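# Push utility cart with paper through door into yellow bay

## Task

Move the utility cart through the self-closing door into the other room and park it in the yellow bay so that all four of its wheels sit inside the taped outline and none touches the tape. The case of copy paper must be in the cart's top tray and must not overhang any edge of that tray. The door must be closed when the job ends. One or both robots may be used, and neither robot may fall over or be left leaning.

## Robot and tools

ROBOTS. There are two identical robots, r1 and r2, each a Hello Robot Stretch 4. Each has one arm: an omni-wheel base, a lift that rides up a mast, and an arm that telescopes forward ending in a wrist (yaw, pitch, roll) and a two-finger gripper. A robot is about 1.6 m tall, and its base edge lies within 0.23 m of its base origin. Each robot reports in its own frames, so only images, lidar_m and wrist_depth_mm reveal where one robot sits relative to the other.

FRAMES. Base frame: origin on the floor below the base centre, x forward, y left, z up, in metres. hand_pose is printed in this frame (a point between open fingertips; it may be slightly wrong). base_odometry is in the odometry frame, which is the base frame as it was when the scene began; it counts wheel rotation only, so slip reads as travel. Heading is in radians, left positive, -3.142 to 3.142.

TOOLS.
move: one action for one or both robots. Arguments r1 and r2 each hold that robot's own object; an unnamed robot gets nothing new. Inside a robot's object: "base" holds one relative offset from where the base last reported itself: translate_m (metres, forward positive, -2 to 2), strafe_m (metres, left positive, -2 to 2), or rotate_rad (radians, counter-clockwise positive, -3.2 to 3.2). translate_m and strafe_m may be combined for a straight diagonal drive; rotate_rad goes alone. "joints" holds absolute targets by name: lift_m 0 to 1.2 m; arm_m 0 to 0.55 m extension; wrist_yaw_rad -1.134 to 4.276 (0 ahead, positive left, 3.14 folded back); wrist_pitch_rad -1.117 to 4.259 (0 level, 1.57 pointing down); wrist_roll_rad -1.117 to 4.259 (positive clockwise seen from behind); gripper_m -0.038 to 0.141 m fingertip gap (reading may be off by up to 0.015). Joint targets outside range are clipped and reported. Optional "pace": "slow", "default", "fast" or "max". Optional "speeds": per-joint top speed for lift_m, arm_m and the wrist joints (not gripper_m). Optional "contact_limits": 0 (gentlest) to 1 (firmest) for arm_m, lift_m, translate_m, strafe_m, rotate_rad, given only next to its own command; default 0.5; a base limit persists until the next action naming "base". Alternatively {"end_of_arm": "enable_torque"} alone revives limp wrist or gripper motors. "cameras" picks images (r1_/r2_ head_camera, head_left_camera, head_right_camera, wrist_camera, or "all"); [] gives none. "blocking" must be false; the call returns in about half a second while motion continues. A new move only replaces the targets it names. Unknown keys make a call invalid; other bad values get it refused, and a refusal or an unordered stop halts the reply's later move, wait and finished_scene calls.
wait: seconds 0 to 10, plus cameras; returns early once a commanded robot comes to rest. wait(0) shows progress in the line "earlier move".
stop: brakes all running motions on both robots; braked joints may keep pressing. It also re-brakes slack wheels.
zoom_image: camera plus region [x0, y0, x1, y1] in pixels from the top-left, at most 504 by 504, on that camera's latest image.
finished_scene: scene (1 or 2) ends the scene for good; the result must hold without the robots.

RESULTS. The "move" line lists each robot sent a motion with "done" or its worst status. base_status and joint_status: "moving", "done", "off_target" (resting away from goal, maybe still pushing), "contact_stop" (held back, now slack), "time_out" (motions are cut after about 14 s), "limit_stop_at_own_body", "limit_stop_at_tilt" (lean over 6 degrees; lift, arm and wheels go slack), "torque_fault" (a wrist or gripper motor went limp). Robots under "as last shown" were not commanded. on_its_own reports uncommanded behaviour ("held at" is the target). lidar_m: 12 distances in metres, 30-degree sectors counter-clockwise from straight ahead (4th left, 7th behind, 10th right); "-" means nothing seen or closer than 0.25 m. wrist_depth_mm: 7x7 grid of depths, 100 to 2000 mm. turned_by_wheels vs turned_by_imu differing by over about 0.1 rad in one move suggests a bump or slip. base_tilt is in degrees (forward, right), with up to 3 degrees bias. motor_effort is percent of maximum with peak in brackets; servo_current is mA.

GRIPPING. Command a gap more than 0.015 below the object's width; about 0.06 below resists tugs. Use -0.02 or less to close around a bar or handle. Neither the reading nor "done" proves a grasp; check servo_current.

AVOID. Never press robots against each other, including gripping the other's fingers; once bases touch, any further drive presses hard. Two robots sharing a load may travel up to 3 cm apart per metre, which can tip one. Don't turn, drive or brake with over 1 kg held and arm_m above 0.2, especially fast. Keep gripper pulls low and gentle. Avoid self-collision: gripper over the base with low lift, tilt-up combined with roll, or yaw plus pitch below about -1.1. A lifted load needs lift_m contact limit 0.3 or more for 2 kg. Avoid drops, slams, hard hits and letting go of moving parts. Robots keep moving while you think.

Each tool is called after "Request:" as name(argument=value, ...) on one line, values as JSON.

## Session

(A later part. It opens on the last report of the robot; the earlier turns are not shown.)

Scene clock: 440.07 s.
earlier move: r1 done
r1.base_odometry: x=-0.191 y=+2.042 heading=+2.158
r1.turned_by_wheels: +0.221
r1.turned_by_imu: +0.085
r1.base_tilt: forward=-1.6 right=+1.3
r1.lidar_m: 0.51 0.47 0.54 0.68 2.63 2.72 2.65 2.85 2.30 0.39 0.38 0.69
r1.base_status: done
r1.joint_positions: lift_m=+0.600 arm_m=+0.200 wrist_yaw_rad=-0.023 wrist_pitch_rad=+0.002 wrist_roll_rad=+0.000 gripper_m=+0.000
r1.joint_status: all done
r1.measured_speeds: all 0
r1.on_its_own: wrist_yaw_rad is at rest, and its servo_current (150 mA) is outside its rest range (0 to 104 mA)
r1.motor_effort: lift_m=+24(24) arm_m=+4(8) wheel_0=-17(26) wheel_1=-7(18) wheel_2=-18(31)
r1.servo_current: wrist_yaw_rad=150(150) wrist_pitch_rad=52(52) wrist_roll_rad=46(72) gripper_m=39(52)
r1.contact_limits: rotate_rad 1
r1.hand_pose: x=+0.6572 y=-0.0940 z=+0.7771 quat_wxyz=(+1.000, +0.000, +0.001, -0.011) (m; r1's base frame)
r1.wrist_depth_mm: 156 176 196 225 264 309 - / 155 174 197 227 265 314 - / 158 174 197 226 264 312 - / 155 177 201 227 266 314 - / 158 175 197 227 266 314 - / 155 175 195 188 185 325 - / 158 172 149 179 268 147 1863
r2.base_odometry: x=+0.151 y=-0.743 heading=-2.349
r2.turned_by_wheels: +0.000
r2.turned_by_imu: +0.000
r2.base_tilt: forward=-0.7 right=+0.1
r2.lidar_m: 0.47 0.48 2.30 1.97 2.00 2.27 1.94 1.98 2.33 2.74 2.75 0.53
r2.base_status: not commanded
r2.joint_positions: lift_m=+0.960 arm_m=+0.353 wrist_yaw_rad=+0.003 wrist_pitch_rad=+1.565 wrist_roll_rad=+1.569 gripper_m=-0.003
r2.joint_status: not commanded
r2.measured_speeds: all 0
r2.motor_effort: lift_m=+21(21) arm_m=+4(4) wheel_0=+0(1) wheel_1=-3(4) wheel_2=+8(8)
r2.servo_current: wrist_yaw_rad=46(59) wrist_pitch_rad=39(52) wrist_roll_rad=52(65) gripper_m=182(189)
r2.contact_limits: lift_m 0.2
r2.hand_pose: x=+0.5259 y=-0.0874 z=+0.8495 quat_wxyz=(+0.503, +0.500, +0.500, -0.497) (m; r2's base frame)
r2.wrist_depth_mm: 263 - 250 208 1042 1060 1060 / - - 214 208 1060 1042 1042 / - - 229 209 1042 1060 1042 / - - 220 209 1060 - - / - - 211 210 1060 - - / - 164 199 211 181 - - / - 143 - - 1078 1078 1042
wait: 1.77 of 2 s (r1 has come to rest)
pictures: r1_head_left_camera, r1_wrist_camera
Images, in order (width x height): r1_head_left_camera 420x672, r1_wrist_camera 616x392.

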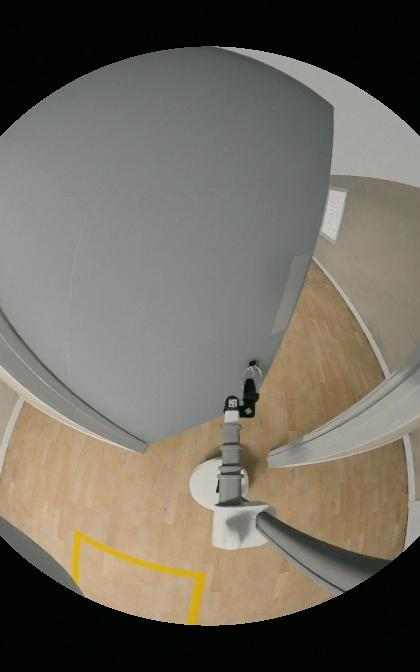

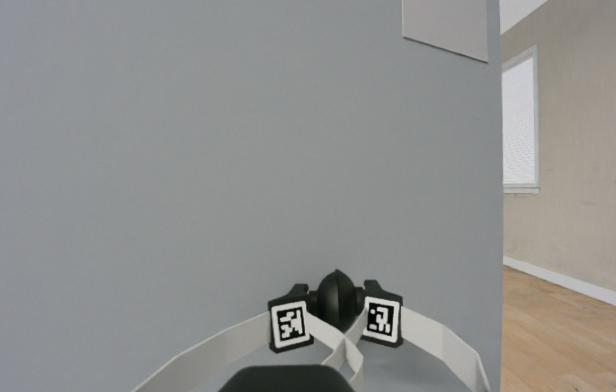

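Request:
move(blocking=false, r1={"base":{"translate_m":0.25,"strafe_m":0.08},"contact_limits":{"translate_m":1.0},"pace":"slow"}, cameras=[])

Request:
wait(seconds=3.5, cameras=["r1_head_left_camera","r1_wrist_camera"])

Request:
move(blocking=false, r1={"base":{"rotate_rad":0.4},"contact_limits":{"rotate_rad":1.0},"pace":"slow"}, cameras=[])

Request:
wait(seconds=2, cameras=["r1_head_left_camera","r1_wrist_camera"])

Scene clock: 447.57 s.
move: r1 moving
r1.base_odometry: x=-0.201 y=+2.050 heading=+2.156
r1.turned_by_wheels: -0.002
r1.turned_by_imu: -0.007
r1.base_tilt: forward=-1.6 right=+1.2
r1.lidar_m: 0.50 0.47 0.52 0.63 2.60 2.72 2.66 2.83 2.30 0.38 0.39 0.70
r1.base_status: translate_m moving; strafe_m moving
r1.joint_positions: lift_m=+0.600 arm_m=+0.200 wrist_yaw_rad=-0.023 wrist_pitch_rad=+0.002 wrist_roll_rad=+0.000 gripper_m=+0.000
r1.joint_status: not commanded
r1.measured_speeds: translate_m=+0.047 strafe_m=+0.016 rotate_rad=+0.003 lift_m=+0.000 arm_m=+0.000 wrist_yaw_rad=+0.000 wrist_pitch_rad=+0.000 wrist_roll_rad=+0.000
r1.motor_effort: lift_m=+24(24) arm_m=+4(4) wheel_0=-8(16) wheel_1=+3(5) wheel_2=-23(26)
r1.servo_current: wrist_yaw_rad=137(150) wrist_pitch_rad=39(46) wrist_roll_rad=39(72) gripper_m=46(46)
r1.contact_limits: translate_m 1
r1.hand_pose: x=+0.6572 y=-0.0940 z=+0.7771 quat_wxyz=(+1.000, +0.000, +0.001, -0.011) (m; r1's base frame)
r1.wrist_depth_mm: 158 177 199 229 271 320 - / 155 175 199 235 271 324 - / 159 176 199 229 272 324 - / 156 179 204 229 272 325 - / 159 176 200 231 272 324 - / 156 176 196 196 187 327 - / 159 173 160 175 276 137 1808
r2: as last shown
r2.base_tilt: forward=-0.7 right=+0.0
r2.lidar_m: 0.46 0.48 2.32 1.98 1.97 2.28 1.96 1.98 2.33 2.75 2.74 0.52
r2.servo_current: wrist_yaw_rad=46(59) wrist_pitch_rad=46(46) wrist_roll_rad=39(59) gripper_m=182(189)
r2.contact_limits: lift_m 0.2
r2.wrist_depth_mm: 264 - 251 208 1060 1042 1042 / - - 216 208 1042 1060 1042 / - - 230 209 1042 1060 1042 / - - 221 210 1060 - - / - - 212 211 1078 - - / - 164 199 210 181 - - / - 143 - - 1078 1060 1060
pictures: none
No camera images: "cameras" was empty.

Scene clock: 450.93 s.
earlier move: r1 done
r1.base_odometry: x=-0.396 y=+2.205 heading=+2.157
r1.turned_by_wheels: +0.000
r1.turned_by_imu: -0.004
r1.base_tilt: forward=-1.6 right=+1.3
r1.lidar_m: 0.42 0.35 0.35 0.43 2.53 2.98 2.91 3.07 0.48 0.44 2.49 3.52
r1.base_status: done
r1.joint_positions: lift_m=+0.600 arm_m=+0.200 wrist_yaw_rad=-0.023 wrist_pitch_rad=+0.002 wrist_roll_rad=+0.000 gripper_m=+0.000
r1.joint_status: not commanded
r1.measured_speeds: all 0
r1.on_its_own: wrist_yaw_rad is at rest, and its servo_current (137 mA) is outside its rest range (0 to 104 mA)
r1.motor_effort: lift_m=+24(24) arm_m=+4(5) wheel_0=-5(16) wheel_1=-1(6) wheel_2=-15(26)
r1.servo_current: wrist_yaw_rad=137(156) wrist_pitch_rad=52(52) wrist_roll_rad=52(72) gripper_m=39(52)
r1.contact_limits: translate_m 1
r1.hand_pose: x=+0.6571 y=-0.0940 z=+0.7771 quat_wxyz=(+1.000, +0.000, +0.001, -0.011) (m; r1's base frame)
r1.wrist_depth_mm: 138 160 190 243 319 - - / 132 156 190 242 317 - - / 132 156 191 242 315 - - / 132 157 191 243 315 - - / 135 156 191 243 334 - - / 132 156 186 192 183 - - / 135 152 163 167 183 1618 1808
r2.base_odometry: x=+0.151 y=-0.743 heading=-2.349
r2.turned_by_wheels: +0.000
r2.turned_by_imu: +0.000
r2.base_tilt: forward=-0.7 right=+0.1
r2.lidar_m: 0.47 0.51 2.29 1.99 1.97 2.27 1.95 1.97 2.32 2.74 2.73 0.53
r2.base_status: not commanded
r2.joint_positions: lift_m=+0.960 arm_m=+0.353 wrist_yaw_rad=+0.003 wrist_pitch_rad=+1.565 wrist_roll_rad=+1.569 gripper_m=-0.003
r2.joint_status: not commanded
r2.measured_speeds: all 0
r2.motor_effort: lift_m=+21(21) arm_m=+4(5) wheel_0=+0(1) wheel_1=-3(4) wheel_2=+8(8)
r2.servo_current: wrist_yaw_rad=39(65) wrist_pitch_rad=46(52) wrist_roll_rad=39(65) gripper_m=176(189)
r2.contact_limits: lift_m 0.2
r2.hand_pose: x=+0.5259 y=-0.0874 z=+0.8495 quat_wxyz=(+0.503, +0.500, +0.500, -0.497) (m; r2's base frame)
r2.wrist_depth_mm: 263 - 250 208 1060 1060 1042 / - - 216 208 1060 1042 1042 / - - 229 208 1060 1060 1042 / - - 220 209 1060 - - / - - 211 211 1042 - - / - 164 200 211 181 - - / - 143 - - 1060 1078 1060
wait: 3.37 of 3.5 s (r1 has come to rest)
pictures: r1_head_left_camera, r1_wrist_camera
Images, in order (width x height): r1_head_left_camera 420x672, r1_wrist_camera 616x392.

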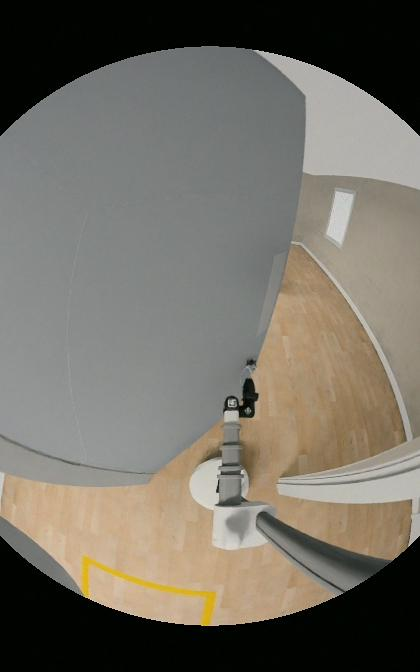

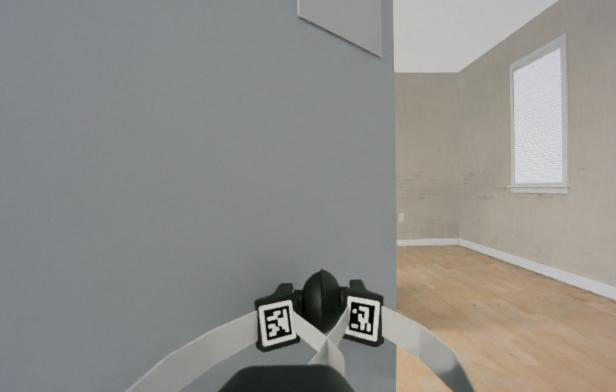

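Scene clock: 451.43 s.
move: r1 moving
r1.base_odometry: x=-0.395 y=+2.205 heading=+2.280
r1.turned_by_wheels: +0.124
r1.turned_by_imu: +0.081
r1.base_tilt: forward=-1.6 right=+1.3
r1.lidar_m: 0.43 0.35 0.36 0.44 2.62 2.94 2.88 2.91 0.44 0.42 2.53 0.71
r1.base_status: rotate_rad moving
r1.joint_positions: lift_m=+0.600 arm_m=+0.200 wrist_yaw_rad=-0.026 wrist_pitch_rad=+0.002 wrist_roll_rad=+0.000 gripper_m=+0.000
r1.joint_status: not commanded
r1.measured_speeds: translate_m=-0.003 strafe_m=+0.000 rotate_rad=+0.502 lift_m=+0.000 arm_m=+0.000 wrist_yaw_rad=+0.000 wrist_pitch_rad=+0.000 wrist_roll_rad=+0.000
r1.motor_effort: lift_m=+24(24) arm_m=+6(6) wheel_0=-21(21) wheel_1=-14(17) wheel_2=-31(31)
r1.servo_current: wrist_yaw_rad=143(156) wrist_pitch_rad=39(46) wrist_roll_rad=52(59) gripper_m=39(46)
r1.contact_limits: rotate_rad 1
r1.hand_pose: x=+0.6567 y=-0.0949 z=+0.7771 quat_wxyz=(+1.000, +0.000, +0.001, -0.013) (m; r1's base frame)
r1.wrist_depth_mm: 126 - 177 222 283 - - / 126 146 177 222 283 - - / 123 146 176 222 283 - - / 126 142 175 220 297 - - / 121 149 176 221 297 - - / 125 145 175 185 183 - - / 125 144 142 176 179 1576 1756
r2: as last shown
r2.base_tilt: forward=-0.6 right=+0.1
r2.lidar_m: 0.46 0.48 2.31 1.97 2.00 2.25 1.97 1.96 2.34 2.73 2.73 0.53
r2.motor_effort: lift_m=+21(21) arm_m=+4(4) wheel_0=+0(1) wheel_1=-3(3) wheel_2=+8(8)
r2.servo_current: wrist_yaw_rad=52(52) wrist_pitch_rad=46(46) wrist_roll_rad=52(59) gripper_m=182(182)
r2.contact_limits: lift_m 0.2
r2.wrist_depth_mm: 263 - 251 208 1042 1042 1060 / - - 216 208 1060 1060 1042 / - - 229 209 1060 1060 1042 / - - 220 209 1060 - - / - - 211 210 1042 - - / - 163 200 211 181 - - / - 143 - - 1060 1060 1042
pictures: none
No camera images: "cameras" was empty.

Scene clock: 452.50 s.
earlier move: r1 done
r1.base_odometry: x=-0.395 y=+2.205 heading=+2.555
r1.turned_by_wheels: +0.274
r1.turned_by_imu: +0.182
r1.base_tilt: forward=-1.6 right=+1.3
r1.lidar_m: 0.47 0.40 0.41 0.54 2.89 2.91 2.93 2.60 0.41 2.33 2.77 0.75
r1.base_status: done
r1.joint_positions: lift_m=+0.600 arm_m=+0.200 wrist_yaw_rad=-0.026 wrist_pitch_rad=+0.002 wrist_roll_rad=+0.000 gripper_m=+0.000
r1.joint_status: not commanded
r1.measured_speeds: all 0
r1.on_its_own: wrist_yaw_rad is at rest, and its servo_current (176 mA) is outside its rest range (0 to 104 mA)
r1.motor_effort: lift_m=+24(24) arm_m=+7(8) wheel_0=-10(26) wheel_1=-4(17) wheel_2=-11(31)
r1.servo_current: wrist_yaw_rad=176(182) wrist_pitch_rad=46(52) wrist_roll_rad=59(59) gripper_m=39(46)
r1.contact_limits: rotate_rad 1
r1.hand_pose: x=+0.6567 y=-0.0949 z=+0.7771 quat_wxyz=(+1.000, +0.000, +0.001, -0.013) (m; r1's base frame)
r1.wrist_depth_mm: 145 168 199 242 309 - - / 145 168 199 243 310 - - / 142 169 199 243 309 - - / 151 168 199 242 310 - - / 145 172 198 242 310 - - / 145 168 193 198 187 - - / 147 163 165 180 286 1618 1808
r2.base_odometry: x=+0.151 y=-0.743 heading=-2.349
r2.turned_by_wheels: +0.000
r2.turned_by_imu: +0.000
r2.base_tilt: forward=-0.6 right=+0.1
r2.lidar_m: 0.46 0.47 2.30 1.98 2.01 2.26 1.96 1.95 2.31 2.74 2.75 0.51
r2.base_status: not commanded
r2.joint_positions: lift_m=+0.960 arm_m=+0.353 wrist_yaw_rad=+0.003 wrist_pitch_rad=+1.565 wrist_roll_rad=+1.569 gripper_m=-0.003
r2.joint_status: not commanded
r2.measured_speeds: all 0
r2.motor_effort: lift_m=+21(21) arm_m=+4(5) wheel_0=+0(1) wheel_1=-3(4) wheel_2=+8(8)
r2.servo_current: wrist_yaw_rad=33(52) wrist_pitch_rad=46(52) wrist_roll_rad=52(65) gripper_m=176(189)
r2.contact_limits: lift_m 0.2
r2.hand_pose: x=+0.5259 y=-0.0874 z=+0.8495 quat_wxyz=(+0.503, +0.500, +0.500, -0.497) (m; r2's base frame)
r2.wrist_depth_mm: 262 - 250 208 1060 1078 1042 / - - 216 208 1042 1060 1042 / - - 229 209 1060 1060 1060 / - - 220 209 1078 - - / - - 211 210 1060 - - / - 163 200 211 180 - - / - 143 - - 1078 1060 1042
wait: 1.07 of 2 s (r1 has come to rest)
pictures: r1_head_left_camera, r1_wrist_camera
Images, in order (width x height): r1_head_left_camera 420x672, r1_wrist_camera 616x392.

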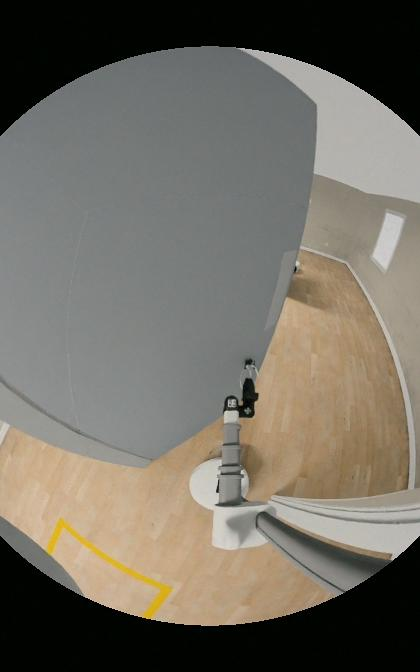

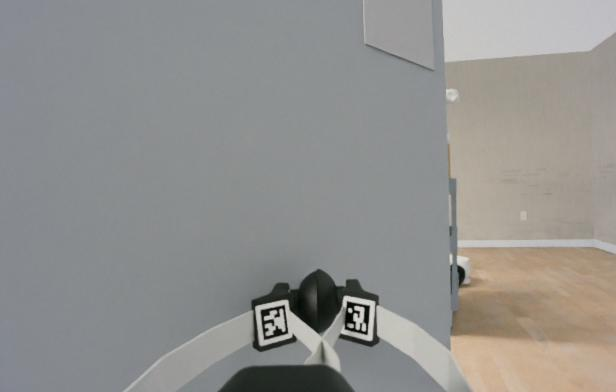

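Request:
move(blocking=false, r1={"base":{"translate_m":0.22,"strafe_m":-0.05},"contact_limits":{"translate_m":1.0},"pace":"slow"}, cameras=[])

Request:
wait(seconds=3.5, cameras=[])

Request:
move(blocking=false, r1={"base":{"rotate_rad":0.5},"contact_limits":{"rotate_rad":1.0},"pace":"slow"}, cameras=[])

Request:
wait(seconds=2.5, cameras=["r1_head_left_camera","r1_wrist_camera","r2_head_camera"])

Scene clock: 458.83 s.
move: r1 moving
r1.base_odometry: x=-0.404 y=+2.214 heading=+2.553
r1.turned_by_wheels: -0.002
r1.turned_by_imu: -0.002
r1.base_tilt: forward=-1.6 right=+1.3
r1.lidar_m: 0.46 0.39 0.41 0.53 2.87 2.93 2.95 2.67 0.43 2.30 2.78 0.74
r1.base_status: translate_m moving; strafe_m moving
r1.joint_positions: lift_m=+0.600 arm_m=+0.200 wrist_yaw_rad=-0.026 wrist_pitch_rad=+0.002 wrist_roll_rad=+0.000 gripper_m=+0.000
r1.joint_status: not commanded
r1.measured_speeds: translate_m=+0.048 strafe_m=-0.011 rotate_rad=+0.001 lift_m=+0.000 arm_m=+0.000 wrist_yaw_rad=+0.000 wrist_pitch_rad=+0.000 wrist_roll_rad=+0.000
r1.motor_effort: lift_m=+24(24) arm_m=+7(7) wheel_0=-1(7) wheel_1=+1(2) wheel_2=-21(21)
r1.servo_current: wrist_yaw_rad=169(176) wrist_pitch_rad=39(52) wrist_roll_rad=39(72) gripper_m=39(46)
r1.contact_limits: translate_m 1
r1.hand_pose: x=+0.6567 y=-0.0949 z=+0.7771 quat_wxyz=(+1.000, +0.000, +0.001, -0.013) (m; r1's base frame)
r1.wrist_depth_mm: 146 167 197 243 309 - - / 143 167 197 241 309 - - / 143 167 197 241 309 - - / 153 166 197 240 307 - - / 143 170 197 240 309 - - / 143 166 191 196 187 - - / 145 161 163 179 307 1618 1808
r2: as last shown
r2.base_tilt: forward=-0.7 right=+0.1
r2.lidar_m: 0.46 0.50 2.33 1.99 1.96 2.26 1.95 1.97 2.33 2.72 2.75 0.51
r2.motor_effort: lift_m=+21(21) arm_m=+4(4) wheel_0=+0(0) wheel_1=-3(3) wheel_2=+8(8)
r2.servo_current: wrist_yaw_rad=46(59) wrist_pitch_rad=39(52) wrist_roll_rad=33(59) gripper_m=182(182)
r2.contact_limits: lift_m 0.2
r2.wrist_depth_mm: 264 - 251 208 1060 1042 1042 / - - 216 208 1060 1060 1042 / - - 229 209 1042 1060 1042 / - - 220 209 1060 - - / - - 211 210 1042 - - / - 164 200 211 181 - - / - 142 - - 1078 1060 1042
pictures: none
No camera images: "cameras" was empty.

Scene clock: 461.83 s.
earlier move: r1 done
r1.base_odometry: x=-0.550 y=+2.369 heading=+2.553
r1.turned_by_wheels: +0.000
r1.turned_by_imu: -0.004
r1.base_tilt: forward=-1.6 right=+1.3
r1.lidar_m: 0.43 0.34 0.34 0.40 3.04 3.14 3.13 0.51 0.52 2.34 2.81 2.44
r1.base_status: done
r1.joint_positions: lift_m=+0.600 arm_m=+0.200 wrist_yaw_rad=-0.026 wrist_pitch_rad=+0.002 wrist_roll_rad=+0.000 gripper_m=+0.000
r1.joint_status: not commanded
r1.measured_speeds: all 0
r1.on_its_own: wrist_yaw_rad is at rest, and its servo_current (163 mA) is outside its rest range (0 to 104 mA)
r1.motor_effort: lift_m=+24(24) arm_m=+7(7) wheel_0=-2(7) wheel_1=+0(3) wheel_2=-12(21)
r1.servo_current: wrist_yaw_rad=163(176) wrist_pitch_rad=46(52) wrist_roll_rad=39(72) gripper_m=39(52)
r1.contact_limits: translate_m 1
r1.hand_pose: x=+0.6567 y=-0.0949 z=+0.7771 quat_wxyz=(+1.000, +0.000, +0.001, -0.013) (m; r1's base frame)
r1.wrist_depth_mm: 139 163 195 242 - - - / 132 162 195 240 - - - / 132 158 194 240 - - - / 132 158 195 240 - - - / 135 158 193 239 - - - / 132 158 186 198 184 - - / 135 153 158 184 165 1708 1808
r2.base_odometry: x=+0.151 y=-0.743 heading=-2.349
r2.turned_by_wheels: +0.000
r2.turned_by_imu: +0.000
r2.base_tilt: forward=-0.7 right=+0.1
r2.lidar_m: 0.48 0.50 2.32 1.99 1.99 2.30 1.94 1.97 2.32 2.73 2.75 0.55
r2.base_status: not commanded
r2.joint_positions: lift_m=+0.960 arm_m=+0.353 wrist_yaw_rad=+0.003 wrist_pitch_rad=+1.565 wrist_roll_rad=+1.569 gripper_m=-0.003
r2.joint_status: not commanded
r2.measured_speeds: all 0
r2.motor_effort: lift_m=+21(21) arm_m=+4(5) wheel_0=+0(1) wheel_1=-4(4) wheel_2=+8(8)
r2.servo_current: wrist_yaw_rad=39(65) wrist_pitch_rad=39(52) wrist_roll_rad=52(65) gripper_m=189(189)
r2.contact_limits: lift_m 0.2
r2.hand_pose: x=+0.5259 y=-0.0874 z=+0.8495 quat_wxyz=(+0.503, +0.500, +0.500, -0.497) (m; r2's base frame)
r2.wrist_depth_mm: 264 - 250 208 1060 1042 1025 / - - 215 208 1060 1042 1042 / - - 229 209 1060 1042 1042 / - - 220 209 1060 - - / - - 211 210 1078 - - / - 163 198 211 180 - - / - 142 - - 1078 1060 1060
wait: 3.00 of 3.5 s (r1 has come to rest)
pictures: none
No camera images: "cameras" was empty.

Scene clock: 462.33 s.
move: r1 moving
r1.base_odometry: x=-0.550 y=+2.369 heading=+2.677
r1.turned_by_wheels: +0.123
r1.turned_by_imu: +0.105
r1.base_tilt: forward=-1.6 right=+1.3
r1.lidar_m: 0.40 0.36 0.35 0.43 3.12 3.14 3.21 0.50 0.67 2.37 3.03 2.45
r1.base_status: rotate_rad moving
r1.joint_positions: lift_m=+0.600 arm_m=+0.200 wrist_yaw_rad=-0.026 wrist_pitch_rad=+0.002 wrist_roll_rad=+0.000 gripper_m=+0.000
r1.joint_status: not commanded
r1.measured_speeds: translate_m=+0.001 strafe_m=+0.000 rotate_rad=+0.491 lift_m=+0.000 arm_m=+0.000 wrist_yaw_rad=+0.000 wrist_pitch_rad=+0.000 wrist_roll_rad=+0.000
r1.motor_effort: lift_m=+24(24) arm_m=+8(8) wheel_0=-24(24) wheel_1=-13(15) wheel_2=-24(28)
r1.servo_current: wrist_yaw_rad=176(182) wrist_pitch_rad=46(46) wrist_roll_rad=39(65) gripper_m=39(46)
r1.contact_limits: rotate_rad 1
r1.hand_pose: x=+0.6565 y=-0.0949 z=+0.7771 quat_wxyz=(+1.000, +0.000, +0.001, -0.013) (m; r1's base frame)
r1.wrist_depth_mm: 128 156 180 228 - - - / 128 148 180 228 - - - / 125 152 180 228 - - - / 128 148 179 227 - - - / 124 151 179 226 - - - / 127 147 174 196 181 - - / 124 147 152 178 1618 1576 1808
r2: as last shown
r2.base_tilt: forward=-0.7 right=+0.0
r2.lidar_m: 0.47 0.48 2.31 1.97 1.99 2.28 1.96 1.98 2.34 2.75 2.72 0.52
r2.motor_effort: lift_m=+21(21) arm_m=+4(4) wheel_0=+0(1) wheel_1=-3(4) wheel_2=+8(8)
r2.servo_current: wrist_yaw_rad=46(59) wrist_pitch_rad=52(52) wrist_roll_rad=39(52) gripper_m=182(189)
r2.contact_limits: lift_m 0.2
r2.wrist_depth_mm: 263 - 249 208 1042 1060 1042 / - - 216 208 1060 1042 1042 / - - 229 208 1060 1060 1042 / - - 220 209 1060 - - / - - 211 209 1042 - - / - 164 200 211 181 - - / - 143 - - 1042 1078 1060
pictures: none
No camera images: "cameras" was empty.

Scene clock: 463.60 s.
earlier move: r1 done
r1.base_odometry: x=-0.550 y=+2.369 heading=+3.052
r1.turned_by_wheels: +0.375
r1.turned_by_imu: +0.347
r1.base_tilt: forward=-1.6 right=+1.3
r1.lidar_m: 0.48 0.44 0.46 0.62 3.14 3.14 0.51 0.49 2.32 2.67 2.43 0.74
r1.base_status: done
r1.joint_positions: lift_m=+0.600 arm_m=+0.200 wrist_yaw_rad=-0.024 wrist_pitch_rad=+0.002 wrist_roll_rad=+0.000 gripper_m=+0.000
r1.joint_status: not commanded
r1.measured_speeds: all 0
r1.on_its_own: wrist_yaw_rad is at rest, and its servo_current (150 mA) is outside its rest range (0 to 104 mA)
r1.motor_effort: lift_m=+24(24) arm_m=+7(9) wheel_0=-10(26) wheel_1=-4(16) wheel_2=-9(28)
r1.servo_current: wrist_yaw_rad=150(189) wrist_pitch_rad=46(46) wrist_roll_rad=33(65) gripper_m=46(46)
r1.contact_limits: rotate_rad 1
r1.hand_pose: x=+0.6568 y=-0.0943 z=+0.7771 quat_wxyz=(+1.000, +0.000, +0.001, -0.012) (m; r1's base frame)
r1.wrist_depth_mm: 155 179 204 244 301 - - / 153 175 204 243 303 - - / 156 175 204 244 301 - - / 156 179 204 244 303 - - / 153 174 204 243 300 - - / 153 175 195 198 300 - - / 155 171 167 181 272 1863 1756
r2.base_odometry: x=+0.151 y=-0.743 heading=-2.349
r2.turned_by_wheels: +0.000
r2.turned_by_imu: +0.000
r2.base_tilt: forward=-0.6 right=+0.0
r2.lidar_m: 0.48 0.49 2.30 1.97 1.99 2.26 1.97 1.96 2.35 2.72 2.74 0.54
r2.base_status: not commanded
r2.joint_positions: lift_m=+0.960 arm_m=+0.353 wrist_yaw_rad=+0.003 wrist_pitch_rad=+1.565 wrist_roll_rad=+1.569 gripper_m=-0.003
r2.joint_status: not commanded
r2.measured_speeds: all 0
r2.motor_effort: lift_m=+21(21) arm_m=+4(4) wheel_0=+0(1) wheel_1=-3(4) wheel_2=+8(8)
r2.servo_current: wrist_yaw_rad=46(59) wrist_pitch_rad=46(52) wrist_roll_rad=46(59) gripper_m=169(189)
r2.contact_limits: lift_m 0.2
r2.hand_pose: x=+0.5259 y=-0.0874 z=+0.8495 quat_wxyz=(+0.503, +0.500, +0.500, -0.497) (m; r2's base frame)
r2.wrist_depth_mm: 263 - 250 208 1042 1042 1060 / - - 215 208 1060 1060 1042 / - - 231 209 1060 1060 1042 / - - 220 208 1060 - - / - - 211 210 1042 - - / - 163 200 211 181 - - / - 142 - - 1078 1060 1060
wait: 1.27 of 2.5 s (r1 has come to rest)
pictures: r1_head_left_camera, r1_wrist_camera, r2_head_camera
Images, in order (width x height): r1_head_left_camera 420x672, r1_wrist_camera 616x392, r2_head_camera 420x560.

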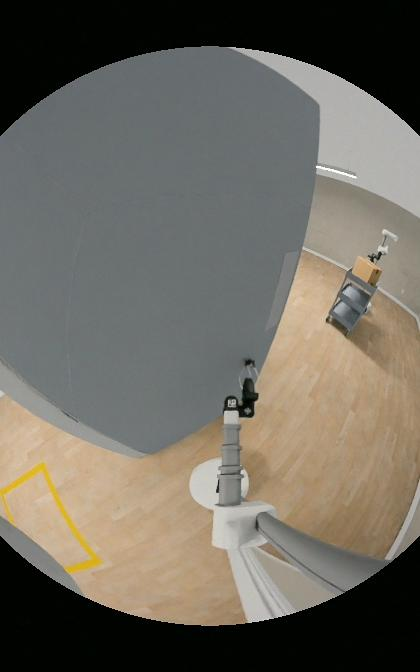

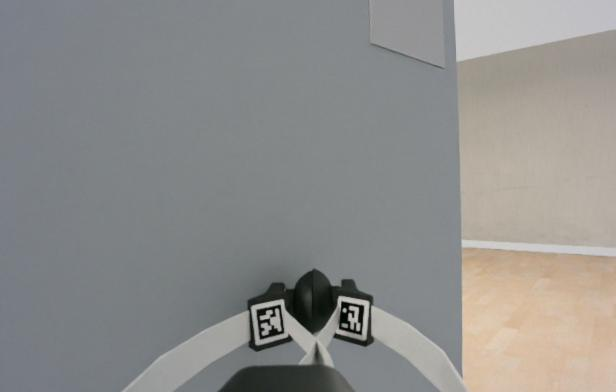

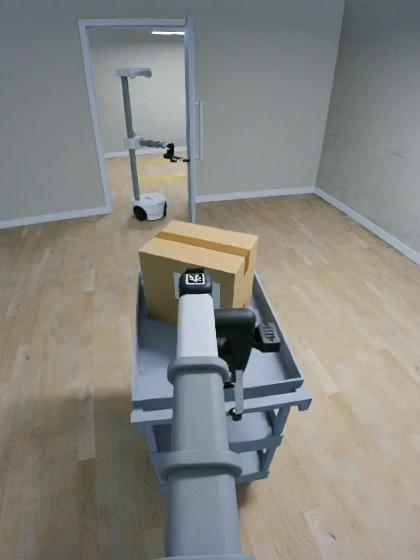

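Request:
move(blocking=false, r1={"base":{"translate_m":0.2,"strafe_m":-0.12},"contact_limits":{"translate_m":1.0},"pace":"slow"}, cameras=[])

Request:
wait(seconds=3.5, cameras=[])

Request:
move(blocking=false, r1={"base":{"rotate_rad":0.5},"contact_limits":{"rotate_rad":1.0},"pace":"slow"}, cameras=[])

Request:
wait(seconds=2.5, cameras=["r1_head_left_camera","r1_wrist_camera","r2_head_camera"])

Scene clock: 470.83 s.
move: r1 moving
r1.base_odometry: x=-0.562 y=+2.377 heading=+3.050
r1.turned_by_wheels: -0.002
r1.turned_by_imu: -0.002
r1.base_tilt: forward=-1.6 right=+1.3
r1.lidar_m: 0.50 0.42 0.44 0.61 3.18 3.15 0.50 0.53 2.33 2.65 2.42 0.74
r1.base_status: translate_m moving; strafe_m moving
r1.joint_positions: lift_m=+0.600 arm_m=+0.200 wrist_yaw_rad=-0.024 wrist_pitch_rad=+0.002 wrist_roll_rad=+0.000 gripper_m=+0.000
r1.joint_status: not commanded
r1.measured_speeds: translate_m=+0.047 strafe_m=-0.029 rotate_rad=-0.002 lift_m=+0.000 arm_m=+0.000 wrist_yaw_rad=+0.000 wrist_pitch_rad=+0.000 wrist_roll_rad=+0.000
r1.motor_effort: lift_m=+24(24) arm_m=+7(7) wheel_0=+4(8) wheel_1=-5(5) wheel_2=-17(17)
r1.servo_current: wrist_yaw_rad=143(169) wrist_pitch_rad=39(52) wrist_roll_rad=59(59) gripper_m=46(46)
r1.contact_limits: translate_m 1
r1.hand_pose: x=+0.6568 y=-0.0943 z=+0.7771 quat_wxyz=(+1.000, +0.000, +0.001, -0.012) (m; r1's base frame)
r1.wrist_depth_mm: 152 178 204 244 303 - - / 151 175 204 244 303 - - / 158 174 204 244 303 - - / 149 175 208 243 301 - - / 152 175 203 243 301 - - / 152 175 195 199 301 - - / 154 170 167 181 273 - 1808
r2: as last shown
r2.base_tilt: forward=-0.7 right=+0.1
r2.lidar_m: 0.47 0.49 2.31 1.98 1.97 2.24 1.95 1.97 2.37 2.72 2.73 0.52
r2.servo_current: wrist_yaw_rad=52(59) wrist_pitch_rad=46(46) wrist_roll_rad=33(59) gripper_m=176(189)
r2.contact_limits: lift_m 0.2
r2.wrist_depth_mm: 263 - 251 208 1042 1025 1060 / - - 215 208 1060 1060 1060 / - - 230 208 1060 1025 1042 / - - 220 209 1078 - - / - - 211 209 1042 - - / - 164 200 211 181 - - / - 143 - - 1060 1078 1042
pictures: none
No camera images: "cameras" was empty.

Scene clock: 473.83 s.
earlier move: r1 done
r1.base_odometry: x=-0.738 y=+2.507 heading=+3.051
r1.turned_by_wheels: +0.001
r1.turned_by_imu: -0.003
r1.base_tilt: forward=-1.6 right=+1.3
r1.lidar_m: 0.44 0.39 0.39 0.49 3.37 3.38 0.64 0.88 2.38 2.70 2.21 2.23
r1.base_status: done
r1.joint_positions: lift_m=+0.600 arm_m=+0.200 wrist_yaw_rad=-0.022 wrist_pitch_rad=+0.002 wrist_roll_rad=+0.000 gripper_m=+0.000
r1.joint_status: not commanded
r1.measured_speeds: all 0
r1.on_its_own: wrist_yaw_rad is at rest, and its servo_current (137 mA) is outside its rest range (0 to 104 mA)
r1.motor_effort: lift_m=+24(24) arm_m=+7(7) wheel_0=+1(8) wheel_1=-5(6) wheel_2=-8(17)
r1.servo_current: wrist_yaw_rad=137(169) wrist_pitch_rad=39(52) wrist_roll_rad=26(59) gripper_m=39(52)
r1.contact_limits: translate_m 1
r1.hand_pose: x=+0.6570 y=-0.0939 z=+0.7771 quat_wxyz=(+1.000, +0.000, +0.001, -0.011) (m; r1's base frame)
r1.wrist_depth_mm: 146 175 204 - - - - / 146 171 204 - - - - / 143 170 204 - - - - / 153 170 204 - - - - / 146 174 202 - - - - / 149 174 192 189 183 - - / 148 166 179 183 147 1708 1808
r2.base_odometry: x=+0.151 y=-0.743 heading=-2.349
r2.turned_by_wheels: +0.000
r2.turned_by_imu: +0.000
r2.base_tilt: forward=-0.6 right=+0.0
r2.lidar_m: 0.48 0.51 2.30 1.99 1.99 2.27 1.97 1.97 2.34 2.75 2.75 0.55
r2.base_status: not commanded
r2.joint_positions: lift_m=+0.960 arm_m=+0.353 wrist_yaw_rad=+0.003 wrist_pitch_rad=+1.565 wrist_roll_rad=+1.569 gripper_m=-0.003
r2.joint_status: not commanded
r2.measured_speeds: all 0
r2.motor_effort: lift_m=+21(21) arm_m=+4(5) wheel_0=+0(1) wheel_1=-3(4) wheel_2=+8(8)
r2.servo_current: wrist_yaw_rad=52(59) wrist_pitch_rad=46(52) wrist_roll_rad=46(59) gripper_m=189(195)
r2.contact_limits: lift_m 0.2
r2.hand_pose: x=+0.5259 y=-0.0874 z=+0.8495 quat_wxyz=(+0.503, +0.500, +0.500, -0.497) (m; r2's base frame)
r2.wrist_depth_mm: 264 - 250 207 1060 1042 1042 / - - 216 208 1060 1042 1042 / - - 229 209 1060 1042 1060 / - - 221 209 1060 - - / - - 212 211 1078 - - / - 164 200 211 181 - - / - 143 - - 1060 1042 1060
wait: 3.00 of 3.5 s (r1 has come to rest)
pictures: none
No camera images: "cameras" was empty.

Scene clock: 474.33 s.
move: r1 moving
r1.base_odometry: x=-0.738 y=+2.507 heading=-3.109
r1.turned_by_wheels: +0.123
r1.turned_by_imu: +0.118
r1.base_tilt: forward=-1.6 right=+1.3
r1.lidar_m: 0.46 0.41 0.43 0.55 3.38 3.42 0.66 1.10 2.38 2.88 2.23 4.19
r1.base_status: rotate_rad moving
r1.joint_positions: lift_m=+0.600 arm_m=+0.200 wrist_yaw_rad=-0.022 wrist_pitch_rad=+0.002 wrist_roll_rad=+0.000 gripper_m=+0.000
r1.joint_status: not commanded
r1.measured_speeds: translate_m=+0.000 strafe_m=+0.000 rotate_rad=+0.490 lift_m=+0.000 arm_m=-0.001 wrist_yaw_rad=+0.000 wrist_pitch_rad=+0.000 wrist_roll_rad=+0.000
r1.motor_effort: lift_m=+24(24) arm_m=+8(8) wheel_0=-21(21) wheel_1=-12(12) wheel_2=-24(24)
r1.servo_current: wrist_yaw_rad=137(143) wrist_pitch_rad=39(46) wrist_roll_rad=46(65) gripper_m=46(46)
r1.contact_limits: rotate_rad 1
r1.hand_pose: x=+0.6568 y=-0.0939 z=+0.7771 quat_wxyz=(+1.000, +0.000, +0.001, -0.011) (m; r1's base frame)
r1.wrist_depth_mm: 138 164 189 222 - - - / 138 164 189 222 - - - / 142 160 189 222 - - - / 144 160 189 222 - - - / 139 160 189 229 - - - / 138 160 183 187 183 - - / 141 156 147 183 1661 1537 1756
r2: as last shown
r2.base_tilt: forward=-0.7 right=+0.1
r2.lidar_m: 0.47 0.49 2.31 1.98 1.98 2.24 1.95 1.97 2.36 2.74 2.74 0.53
r2.motor_effort: lift_m=+21(21) arm_m=+4(4) wheel_0=+0(1) wheel_1=-3(3) wheel_2=+8(8)
r2.servo_current: wrist_yaw_rad=52(52) wrist_pitch_rad=52(52) wrist_roll_rad=39(52) gripper_m=182(189)
r2.contact_limits: lift_m 0.2
r2.wrist_depth_mm: 263 - 251 208 1042 1060 1042 / - - 214 208 1060 1060 1025 / - - 230 208 1060 1042 1042 / - - 220 209 1060 - - / - - 211 208 1078 - - / - 164 199 210 181 - - / - 143 - - 1060 1060 1060
pictures: none
No camera images: "cameras" was empty.

Scene clock: 475.53 s.
earlier move: r1 done
r1.base_odometry: x=-0.738 y=+2.507 heading=-2.734
r1.turned_by_wheels: +0.375
r1.turned_by_imu: +0.358
r1.base_tilt: forward=-1.6 right=+1.3
r1.lidar_m: 0.53 0.49 0.52 3.40 3.38 0.66 0.81 2.37 2.61 2.22 2.20 0.74
r1.base_status: done
r1.joint_positions: lift_m=+0.600 arm_m=+0.200 wrist_yaw_rad=-0.022 wrist_pitch_rad=+0.002 wrist_roll_rad=+0.000 gripper_m=+0.000
r1.joint_status: not commanded
r1.measured_speeds: all 0
r1.on_its_own: wrist_yaw_rad is at rest, and its servo_current (130 mA) is outside its rest range (0 to 104 mA)
r1.motor_effort: lift_m=+24(24) arm_m=+7(9) wheel_0=-10(23) wheel_1=-4(12) wheel_2=-11(25)
r1.servo_current: wrist_yaw_rad=130(156) wrist_pitch_rad=39(46) wrist_roll_rad=52(65) gripper_m=46(46)
r1.contact_limits: rotate_rad 1
r1.hand_pose: x=+0.6569 y=-0.0939 z=+0.7771 quat_wxyz=(+1.000, +0.000, +0.001, -0.011) (m; r1's base frame)
r1.wrist_depth_mm: 169 186 209 239 278 324 - / 167 186 209 239 277 332 - / 167 186 210 240 279 334 - / 167 187 210 240 278 332 - / 170 186 210 239 278 324 - / 169 186 202 195 273 325 - / 171 182 167 182 266 336 1756
r2.base_odometry: x=+0.151 y=-0.743 heading=-2.349
r2.turned_by_wheels: +0.000
r2.turned_by_imu: +0.000
r2.base_tilt: forward=-0.7 right=+0.1
r2.lidar_m: 0.47 0.50 2.30 1.96 1.99 2.27 1.97 1.98 2.31 2.73 2.70 0.53
r2.base_status: not commanded
r2.joint_positions: lift_m=+0.960 arm_m=+0.353 wrist_yaw_rad=+0.003 wrist_pitch_rad=+1.565 wrist_roll_rad=+1.569 gripper_m=-0.003
r2.joint_status: not commanded
r2.measured_speeds: all 0
r2.motor_effort: lift_m=+21(21) arm_m=+4(5) wheel_0=+0(1) wheel_1=-3(4) wheel_2=+8(8)
r2.servo_current: wrist_yaw_rad=52(65) wrist_pitch_rad=52(52) wrist_roll_rad=39(59) gripper_m=182(189)
r2.contact_limits: lift_m 0.2
r2.hand_pose: x=+0.5259 y=-0.0874 z=+0.8495 quat_wxyz=(+0.503, +0.500, +0.500, -0.497) (m; r2's base frame)
r2.wrist_depth_mm: 264 - 250 208 1060 1060 1025 / - - 216 208 1060 1042 1060 / - - 229 209 1078 1042 1025 / - - 220 210 1060 - - / - - 211 211 1042 - - / - 164 200 211 180 - - / - 143 - - 1078 1060 1078
wait: 1.20 of 2.5 s (r1 has come to rest)
pictures: r1_head_left_camera, r1_wrist_camera, r2_head_camera
Images, in order (width x height): r1_head_left_camera 420x672, r1_wrist_camera 616x392, r2_head_camera 420x560.

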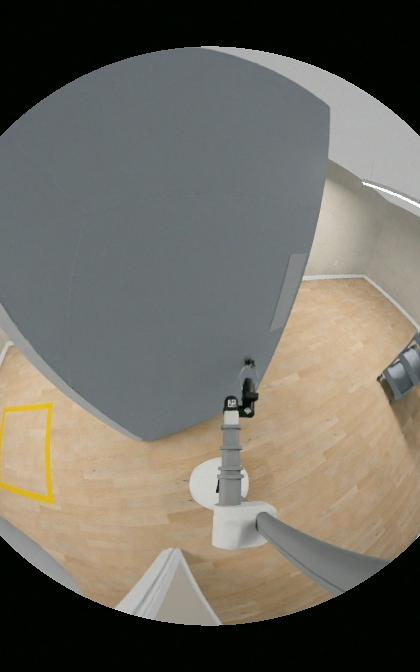

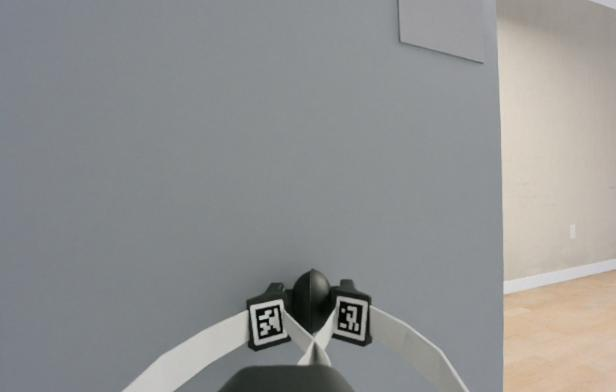

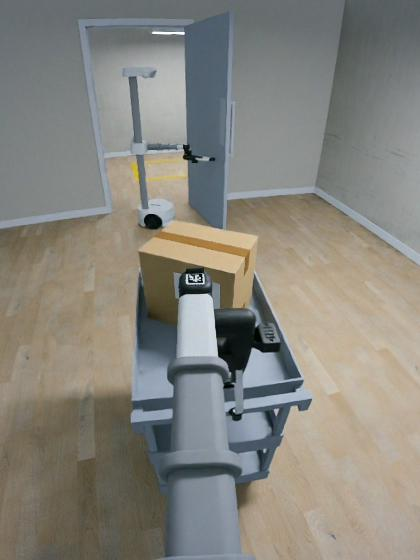

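Request:
move(blocking=false, r1={"base":{"translate_m":0.25,"strafe_m":-0.15},"contact_limits":{"translate_m":1.0},"pace":"slow"}, cameras=[])

Request:
wait(seconds=4, cameras=[])

Request:
move(blocking=false, r1={"base":{"rotate_rad":0.4},"contact_limits":{"rotate_rad":1.0},"pace":"slow"}, cameras=[])

Request:
wait(seconds=2.5, cameras=["r1_head_left_camera","r1_wrist_camera","r2_head_camera"])

Scene clock: 480.67 s.
move: r1 moving
r1.base_odometry: x=-0.752 y=+2.508 heading=-2.735
r1.turned_by_wheels: -0.001
r1.turned_by_imu: -0.001
r1.base_tilt: forward=-1.6 right=+1.3
r1.lidar_m: 0.53 0.50 0.55 3.39 3.40 0.68 0.85 2.38 2.66 2.21 2.22 0.69
r1.base_status: translate_m moving; strafe_m moving
r1.joint_positions: lift_m=+0.600 arm_m=+0.200 wrist_yaw_rad=-0.021 wrist_pitch_rad=+0.002 wrist_roll_rad=+0.000 gripper_m=+0.000
r1.joint_status: not commanded
r1.measured_speeds: translate_m=+0.047 strafe_m=-0.029 rotate_rad=-0.002 lift_m=+0.000 arm_m=+0.000 wrist_yaw_rad=+0.003 wrist_pitch_rad=+0.000 wrist_roll_rad=+0.000
r1.motor_effort: lift_m=+24(24) arm_m=+7(7) wheel_0=+4(10) wheel_1=-2(5) wheel_2=-13(17)
r1.servo_current: wrist_yaw_rad=137(156) wrist_pitch_rad=39(46) wrist_roll_rad=59(59) gripper_m=39(46)
r1.contact_limits: translate_m 1
r1.hand_pose: x=+0.6570 y=-0.0936 z=+0.7771 quat_wxyz=(+1.000, +0.000, +0.001, -0.011) (m; r1's base frame)
r1.wrist_depth_mm: 170 187 211 243 279 330 - / 168 187 211 242 283 330 - / 167 188 212 242 282 329 - / 168 188 213 241 283 327 - / 170 188 212 242 281 330 - / 170 187 205 191 281 332 - / 173 185 180 183 156 343 1756
r2: as last shown
r2.lidar_m: 0.48 0.52 2.32 1.97 1.98 2.26 1.95 1.97 2.32 2.72 2.74 0.53
r2.motor_effort: lift_m=+21(21) arm_m=+4(4) wheel_0=+0(0) wheel_1=-3(4) wheel_2=+8(8)
r2.servo_current: wrist_yaw_rad=59(59) wrist_pitch_rad=39(46) wrist_roll_rad=46(52) gripper_m=189(189)
r2.contact_limits: lift_m 0.2
r2.wrist_depth_mm: 263 - 250 208 1042 1060 1042 / - - 215 208 1060 1042 1060 / - - 229 209 1060 1060 1042 / - - 220 209 1060 - - / - - 211 210 1060 - - / - 164 200 210 180 - - / - 143 - - 1060 1078 1042
pictures: none
No camera images: "cameras" was empty.

Scene clock: 484.23 s.
earlier move: r1 done
r1.base_odometry: x=-1.027 y=+2.546 heading=-2.736
r1.turned_by_wheels: -0.001
r1.turned_by_imu: -0.079
r1.base_tilt: forward=-1.6 right=+1.3
r1.lidar_m: 0.42 0.38 0.40 0.52 3.65 0.97 1.14 2.53 2.73 1.99 1.97 2.87
r1.base_status: done
r1.joint_positions: lift_m=+0.600 arm_m=+0.200 wrist_yaw_rad=-0.021 wrist_pitch_rad=+0.002 wrist_roll_rad=+0.000 gripper_m=+0.000
r1.joint_status: not commanded
r1.measured_speeds: all 0
r1.on_its_own: wrist_yaw_rad is at rest, and its servo_current (130 mA) is outside its rest range (0 to 104 mA)
r1.motor_effort: lift_m=+24(24) arm_m=+6(8) wheel_0=-7(12) wheel_1=-7(9) wheel_2=-11(31)
r1.servo_current: wrist_yaw_rad=130(156) wrist_pitch_rad=39(52) wrist_roll_rad=46(72) gripper_m=46(52)
r1.contact_limits: translate_m 1
r1.hand_pose: x=+0.6572 y=-0.0934 z=+0.7771 quat_wxyz=(+1.000, +0.000, +0.001, -0.010) (m; r1's base frame)
r1.wrist_depth_mm: - 113 - - - - - / 103 113 - - - - - / 101 - - - - - - / 103 - - - - - - / - 111 - - - - - / 103 111 - 193 - - - / - 112 148 183 144 1756 1808
r2.base_odometry: x=+0.151 y=-0.743 heading=-2.349
r2.turned_by_wheels: +0.000
r2.turned_by_imu: +0.001
r2.base_tilt: forward=-0.6 right=+0.1
r2.lidar_m: 0.47 0.49 2.31 1.97 2.00 2.27 1.96 1.97 2.33 2.72 2.72 0.50
r2.base_status: not commanded
r2.joint_positions: lift_m=+0.960 arm_m=+0.353 wrist_yaw_rad=+0.003 wrist_pitch_rad=+1.565 wrist_roll_rad=+1.569 gripper_m=-0.003
r2.joint_status: not commanded
r2.measured_speeds: all 0
r2.motor_effort: lift_m=+21(21) arm_m=+4(5) wheel_0=+0(1) wheel_1=-3(4) wheel_2=+8(8)
r2.servo_current: wrist_yaw_rad=46(59) wrist_pitch_rad=46(52) wrist_roll_rad=46(59) gripper_m=176(189)
r2.contact_limits: lift_m 0.2
r2.hand_pose: x=+0.5259 y=-0.0874 z=+0.8495 quat_wxyz=(+0.503, +0.500, +0.500, -0.497) (m; r2's base frame)
r2.wrist_depth_mm: 263 - 249 208 1060 1042 1025 / - - 214 208 1060 1060 1042 / - - 229 209 1025 1060 1042 / - - 219 209 1060 - - / - - 211 210 1078 - - / - 164 200 210 181 - - / - 143 - - 1060 1060 1042
wait: 3.57 of 4 s (r1 has come to rest)
pictures: none
No camera images: "cameras" was empty.

Scene clock: 484.73 s.
move: r1 moving
r1.base_odometry: x=-1.026 y=+2.546 heading=-2.614
r1.turned_by_wheels: +0.122
r1.turned_by_imu: +0.069
r1.base_tilt: forward=-1.6 right=+1.3
r1.lidar_m: 0.42 0.40 0.41 0.58 3.65 0.96 1.32 2.54 2.82 1.94 1.97 2.74
r1.base_status: rotate_rad moving
r1.joint_positions: lift_m=+0.600 arm_m=+0.200 wrist_yaw_rad=-0.021 wrist_pitch_rad=+0.002 wrist_roll_rad=+0.000 gripper_m=+0.000
r1.joint_status: not commanded
r1.measured_speeds: translate_m=-0.004 strafe_m=-0.002 rotate_rad=+0.475 lift_m=+0.000 arm_m=+0.000 wrist_yaw_rad=+0.000 wrist_pitch_rad=+0.000 wrist_roll_rad=+0.000
r1.motor_effort: lift_m=+24(24) arm_m=+7(7) wheel_0=-14(25) wheel_1=-16(16) wheel_2=-34(34)
r1.servo_current: wrist_yaw_rad=124(137) wrist_pitch_rad=46(46) wrist_roll_rad=52(59) gripper_m=39(46)
r1.contact_limits: rotate_rad 1
r1.hand_pose: x=+0.6572 y=-0.0934 z=+0.7771 quat_wxyz=(+1.000, +0.000, +0.001, -0.010) (m; r1's base frame)
r1.wrist_depth_mm: - 108 - - - - - / - 108 - - - - - / - 112 - - - - - / - 112 - - - - - / - 108 - - - - - / - 108 117 190 185 - - / - 108 130 184 183 1576 1756
r2: as last shown
r2.turned_by_imu: +0.000
r2.base_tilt: forward=-0.7 right=+0.1
r2.lidar_m: 0.45 0.50 2.32 1.98 1.99 2.24 1.96 1.98 2.31 2.74 2.73 0.53
r2.motor_effort: lift_m=+21(21) arm_m=+4(4) wheel_0=+0(1) wheel_1=-3(4) wheel_2=+8(8)
r2.servo_current: wrist_yaw_rad=46(52) wrist_pitch_rad=46(52) wrist_roll_rad=46(52) gripper_m=176(189)
r2.contact_limits: lift_m 0.2
r2.wrist_depth_mm: 264 - 250 208 1060 1060 1025 / - - 215 208 1042 1042 1060 / - - 229 208 1078 1042 1042 / - - 220 209 1060 - - / - - 211 209 1042 - - / - 164 200 211 180 - - / - 142 - - 1078 1060 1060
pictures: none
No camera images: "cameras" was empty.

Scene clock: 485.93 s.
earlier move: r1 done
r1.base_odometry: x=-1.027 y=+2.546 heading=-2.339
r1.turned_by_wheels: +0.275
r1.turned_by_imu: +0.080
r1.base_tilt: forward=-1.6 right=+1.3
r1.lidar_m: 0.40 0.38 0.42 0.63 3.72 1.04 1.59 2.55 2.94 1.90 4.47 2.59
r1.base_status: done
r1.joint_positions: lift_m=+0.600 arm_m=+0.200 wrist_yaw_rad=-0.021 wrist_pitch_rad=+0.002 wrist_roll_rad=+0.000 gripper_m=+0.000
r1.joint_status: not commanded
r1.measured_speeds: all 0
r1.on_its_own: wrist_yaw_rad is at rest, and its servo_current (117 mA) is outside its rest range (0 to 104 mA)
r1.motor_effort: lift_m=+24(24) arm_m=+2(7) wheel_0=-20(31) wheel_1=-4(16) wheel_2=-10(36)
r1.servo_current: wrist_yaw_rad=117(143) wrist_pitch_rad=39(46) wrist_roll_rad=59(65) gripper_m=39(46)
r1.contact_limits: rotate_rad 1
r1.hand_pose: x=+0.6574 y=-0.0934 z=+0.7771 quat_wxyz=(+1.000, +0.000, +0.001, -0.010) (m; r1's base frame)
r1.wrist_depth_mm: - - - - - - - / - - - - - - - / - - - - - - - / - - - - - - - / - - - - - - - / - - 186 203 - - - / - 139 183 146 145 1808 1808
r2.base_odometry: x=+0.151 y=-0.743 heading=-2.349
r2.turned_by_wheels: +0.000
r2.turned_by_imu: +0.000
r2.base_tilt: forward=-0.7 right=+0.1
r2.lidar_m: 0.45 0.49 2.32 1.99 1.99 2.26 1.94 1.98 2.34 2.72 2.75 0.53
r2.base_status: not commanded
r2.joint_positions: lift_m=+0.960 arm_m=+0.353 wrist_yaw_rad=+0.003 wrist_pitch_rad=+1.565 wrist_roll_rad=+1.569 gripper_m=-0.003
r2.joint_status: not commanded
r2.measured_speeds: all 0
r2.motor_effort: lift_m=+21(21) arm_m=+4(5) wheel_0=+0(1) wheel_1=-3(4) wheel_2=+8(8)
r2.servo_current: wrist_yaw_rad=39(52) wrist_pitch_rad=39(52) wrist_roll_rad=39(65) gripper_m=176(189)
r2.contact_limits: lift_m 0.2
r2.hand_pose: x=+0.5259 y=-0.0874 z=+0.8495 quat_wxyz=(+0.503, +0.500, +0.500, -0.497) (m; r2's base frame)
r2.wrist_depth_mm: 264 - 250 208 1060 1025 1025 / - - 216 208 1042 1060 1042 / - - 229 209 1060 1060 1042 / - - 220 208 1060 - - / - - 211 210 1042 - - / - 163 200 211 180 - - / - 143 - - 1078 1060 1042
wait: 1.20 of 2.5 s (r1 has come to rest)
pictures: r1_head_left_camera, r1_wrist_camera, r2_head_camera
Images, in order (width x height): r1_head_left_camera 420x672, r1_wrist_camera 616x392, r2_head_camera 420x560.

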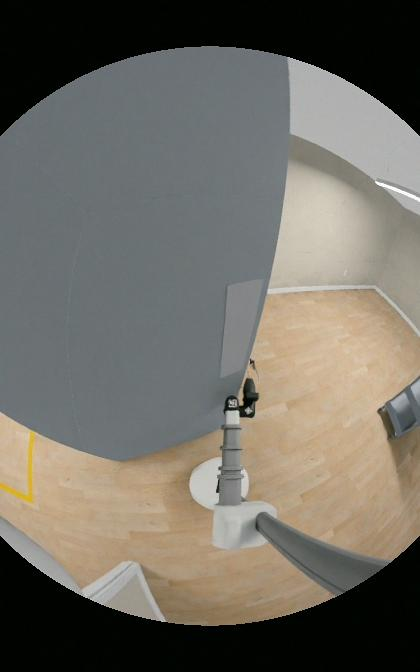

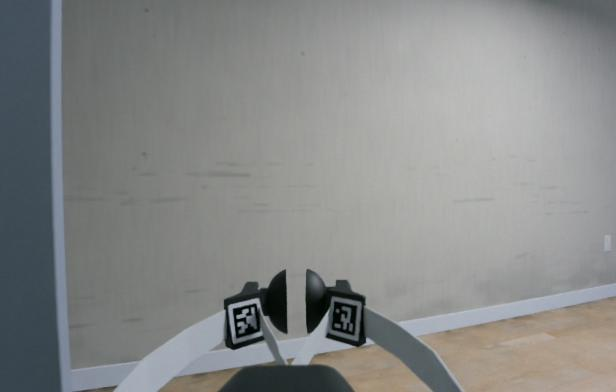

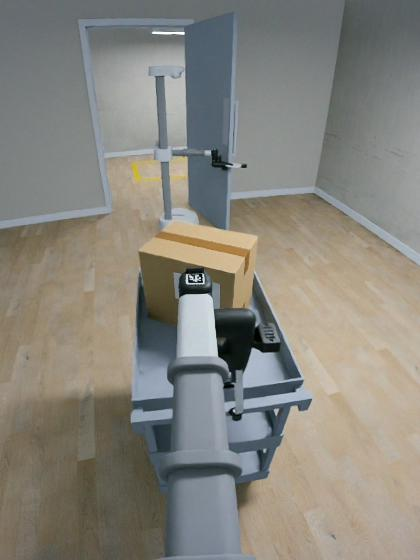

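Request:
move(blocking=false, r1={"base":{"translate_m":0.12,"strafe_m":-0.12},"contact_limits":{"translate_m":0.8},"pace":"slow"}, cameras=[])

Request:
wait(seconds=2.5, cameras=["r1_head_left_camera","r1_head_camera","r2_head_camera"])

Scene clock: 501.27 s.
move: r1 moving
r1.base_odometry: x=-1.040 y=+2.546 heading=-2.340
r1.turned_by_wheels: -0.001
r1.turned_by_imu: -0.005
r1.base_tilt: forward=-1.6 right=+1.3
r1.lidar_m: 0.37 0.37 0.39 0.63 3.75 1.08 1.61 2.56 2.98 1.90 4.50 2.58
r1.base_status: translate_m moving; strafe_m moving
r1.joint_positions: lift_m=+0.600 arm_m=+0.200 wrist_yaw_rad=-0.010 wrist_pitch_rad=+0.002 wrist_roll_rad=+0.000 gripper_m=+0.000
r1.joint_status: not commanded
r1.measured_speeds: translate_m=+0.036 strafe_m=-0.035 rotate_rad=+0.000 lift_m=+0.000 arm_m=+0.000 wrist_yaw_rad=+0.025 wrist_pitch_rad=+0.000 wrist_roll_rad=+0.000
r1.motor_effort: lift_m=+24(24) arm_m=+4(4) wheel_0=+2(15) wheel_1=-4(6) wheel_2=-9(14)
r1.servo_current: wrist_yaw_rad=72(137) wrist_pitch_rad=46(46) wrist_roll_rad=59(59) gripper_m=39(46)
r1.contact_limits: translate_m 0.8
r1.hand_pose: x=+0.6584 y=-0.0904 z=+0.7771 quat_wxyz=(+1.000, +0.000, +0.001, -0.005) (m; r1's base frame)
r1.wrist_depth_mm: - - - - - - - / - - - - - - - / - - - - - - - / - - - - - - - / - - - - - - - / - - 186 203 - - - / - 140 179 146 145 1756 1756
r2: as last shown
r2.base_tilt: forward=-0.6 right=+0.0
r2.lidar_m: 0.46 0.51 2.31 1.98 1.97 2.27 1.96 1.97 2.34 2.75 2.74 0.54
r2.motor_effort: lift_m=+21(21) arm_m=+4(4) wheel_0=+0(1) wheel_1=-3(4) wheel_2=+8(8)
r2.servo_current: wrist_yaw_rad=39(52) wrist_pitch_rad=46(46) wrist_roll_rad=46(59) gripper_m=182(182)
r2.contact_limits: lift_m 0.2
r2.wrist_depth_mm: 263 - 250 208 1042 1042 1042 / - - 215 208 1025 1042 1042 / - - 230 208 1042 1078 1042 / - - 220 209 1060 - - / - - 211 209 1060 - - / - 164 200 211 181 - - / - 143 - - 1060 1042 1078
pictures: none
No camera images: "cameras" was empty.

Scene clock: 503.70 s.
earlier move: r1 done
r1.base_odometry: x=-1.197 y=+2.544 heading=-2.340
r1.turned_by_wheels: -0.001
r1.turned_by_imu: +0.001
r1.base_tilt: forward=-1.6 right=+1.3
r1.lidar_m: 0.27 0.25 0.29 0.49 3.88 1.20 1.86 2.65 3.02 1.76 4.39 2.50
r1.base_status: done
r1.joint_positions: lift_m=+0.600 arm_m=+0.200 wrist_yaw_rad=-0.002 wrist_pitch_rad=+0.002 wrist_roll_rad=+0.000 gripper_m=+0.000
r1.joint_status: not commanded
r1.measured_speeds: all 0
r1.motor_effort: lift_m=+23(24) arm_m=+5(10) wheel_0=-9(15) wheel_1=-2(7) wheel_2=-9(19)
r1.servo_current: wrist_yaw_rad=39(137) wrist_pitch_rad=52(52) wrist_roll_rad=52(59) gripper_m=46(52)
r1.contact_limits: translate_m 0.8
r1.hand_pose: x=+0.6590 y=-0.0880 z=+0.7772 quat_wxyz=(+1.000, +0.000, +0.001, -0.001) (m; r1's base frame)
r1.wrist_depth_mm: - - - - - - - / - - - - - - - / - - - - - - - / - - - - - - - / - - - - - - - / - - 186 202 181 - - / - 139 166 146 145 1863 1808
r2.base_odometry: x=+0.151 y=-0.743 heading=-2.349
r2.turned_by_wheels: +0.000
r2.turned_by_imu: +0.000
r2.base_tilt: forward=-0.7 right=+0.1
r2.lidar_m: 0.47 0.50 2.30 1.97 2.00 2.28 1.97 1.96 2.33 2.73 2.75 0.54
r2.base_status: not commanded
r2.joint_positions: lift_m=+0.960 arm_m=+0.353 wrist_yaw_rad=+0.003 wrist_pitch_rad=+1.565 wrist_roll_rad=+1.569 gripper_m=-0.003
r2.joint_status: not commanded
r2.measured_speeds: all 0
r2.motor_effort: lift_m=+21(21) arm_m=+4(4) wheel_0=+0(1) wheel_1=-3(4) wheel_2=+8(8)
r2.servo_current: wrist_yaw_rad=39(65) wrist_pitch_rad=46(52) wrist_roll_rad=52(59) gripper_m=182(189)
r2.contact_limits: lift_m 0.2
r2.hand_pose: x=+0.5259 y=-0.0874 z=+0.8495 quat_wxyz=(+0.503, +0.500, +0.500, -0.497) (m; r2's base frame)
r2.wrist_depth_mm: 263 - 250 208 1060 1042 1025 / - - 215 208 1042 1042 1025 / - - 229 209 1060 1025 1042 / - - 220 208 1078 - - / - - 211 211 1042 - - / - 164 200 211 181 - - / - 143 - - 1060 1060 1060
wait: 2.43 of 2.5 s (r1 has come to rest)
pictures: r1_head_camera, r1_head_left_camera, r2_head_camera
Images, in order (width x height): r1_head_camera 420x560, r1_head_left_camera 420x672, r2_head_camera 420x560.

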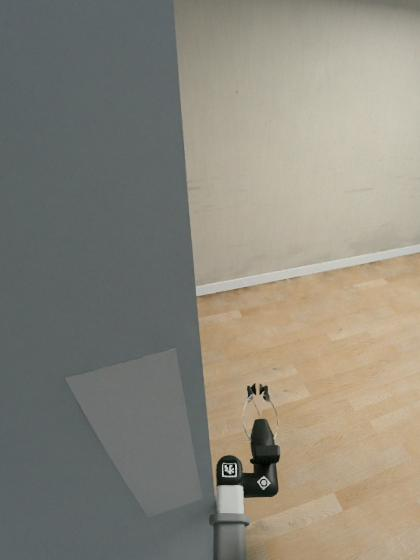

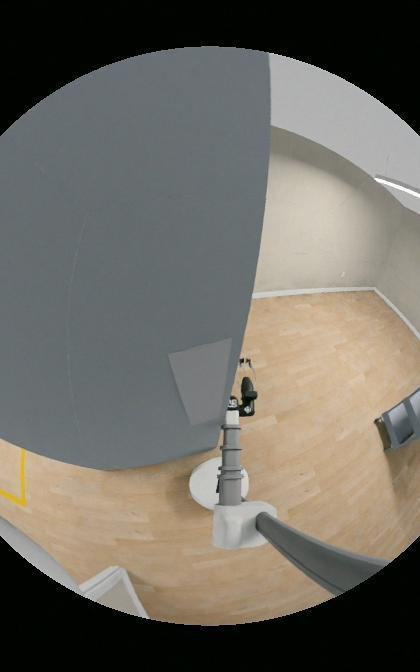

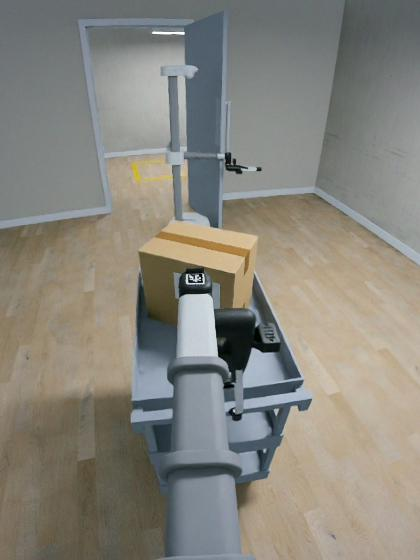

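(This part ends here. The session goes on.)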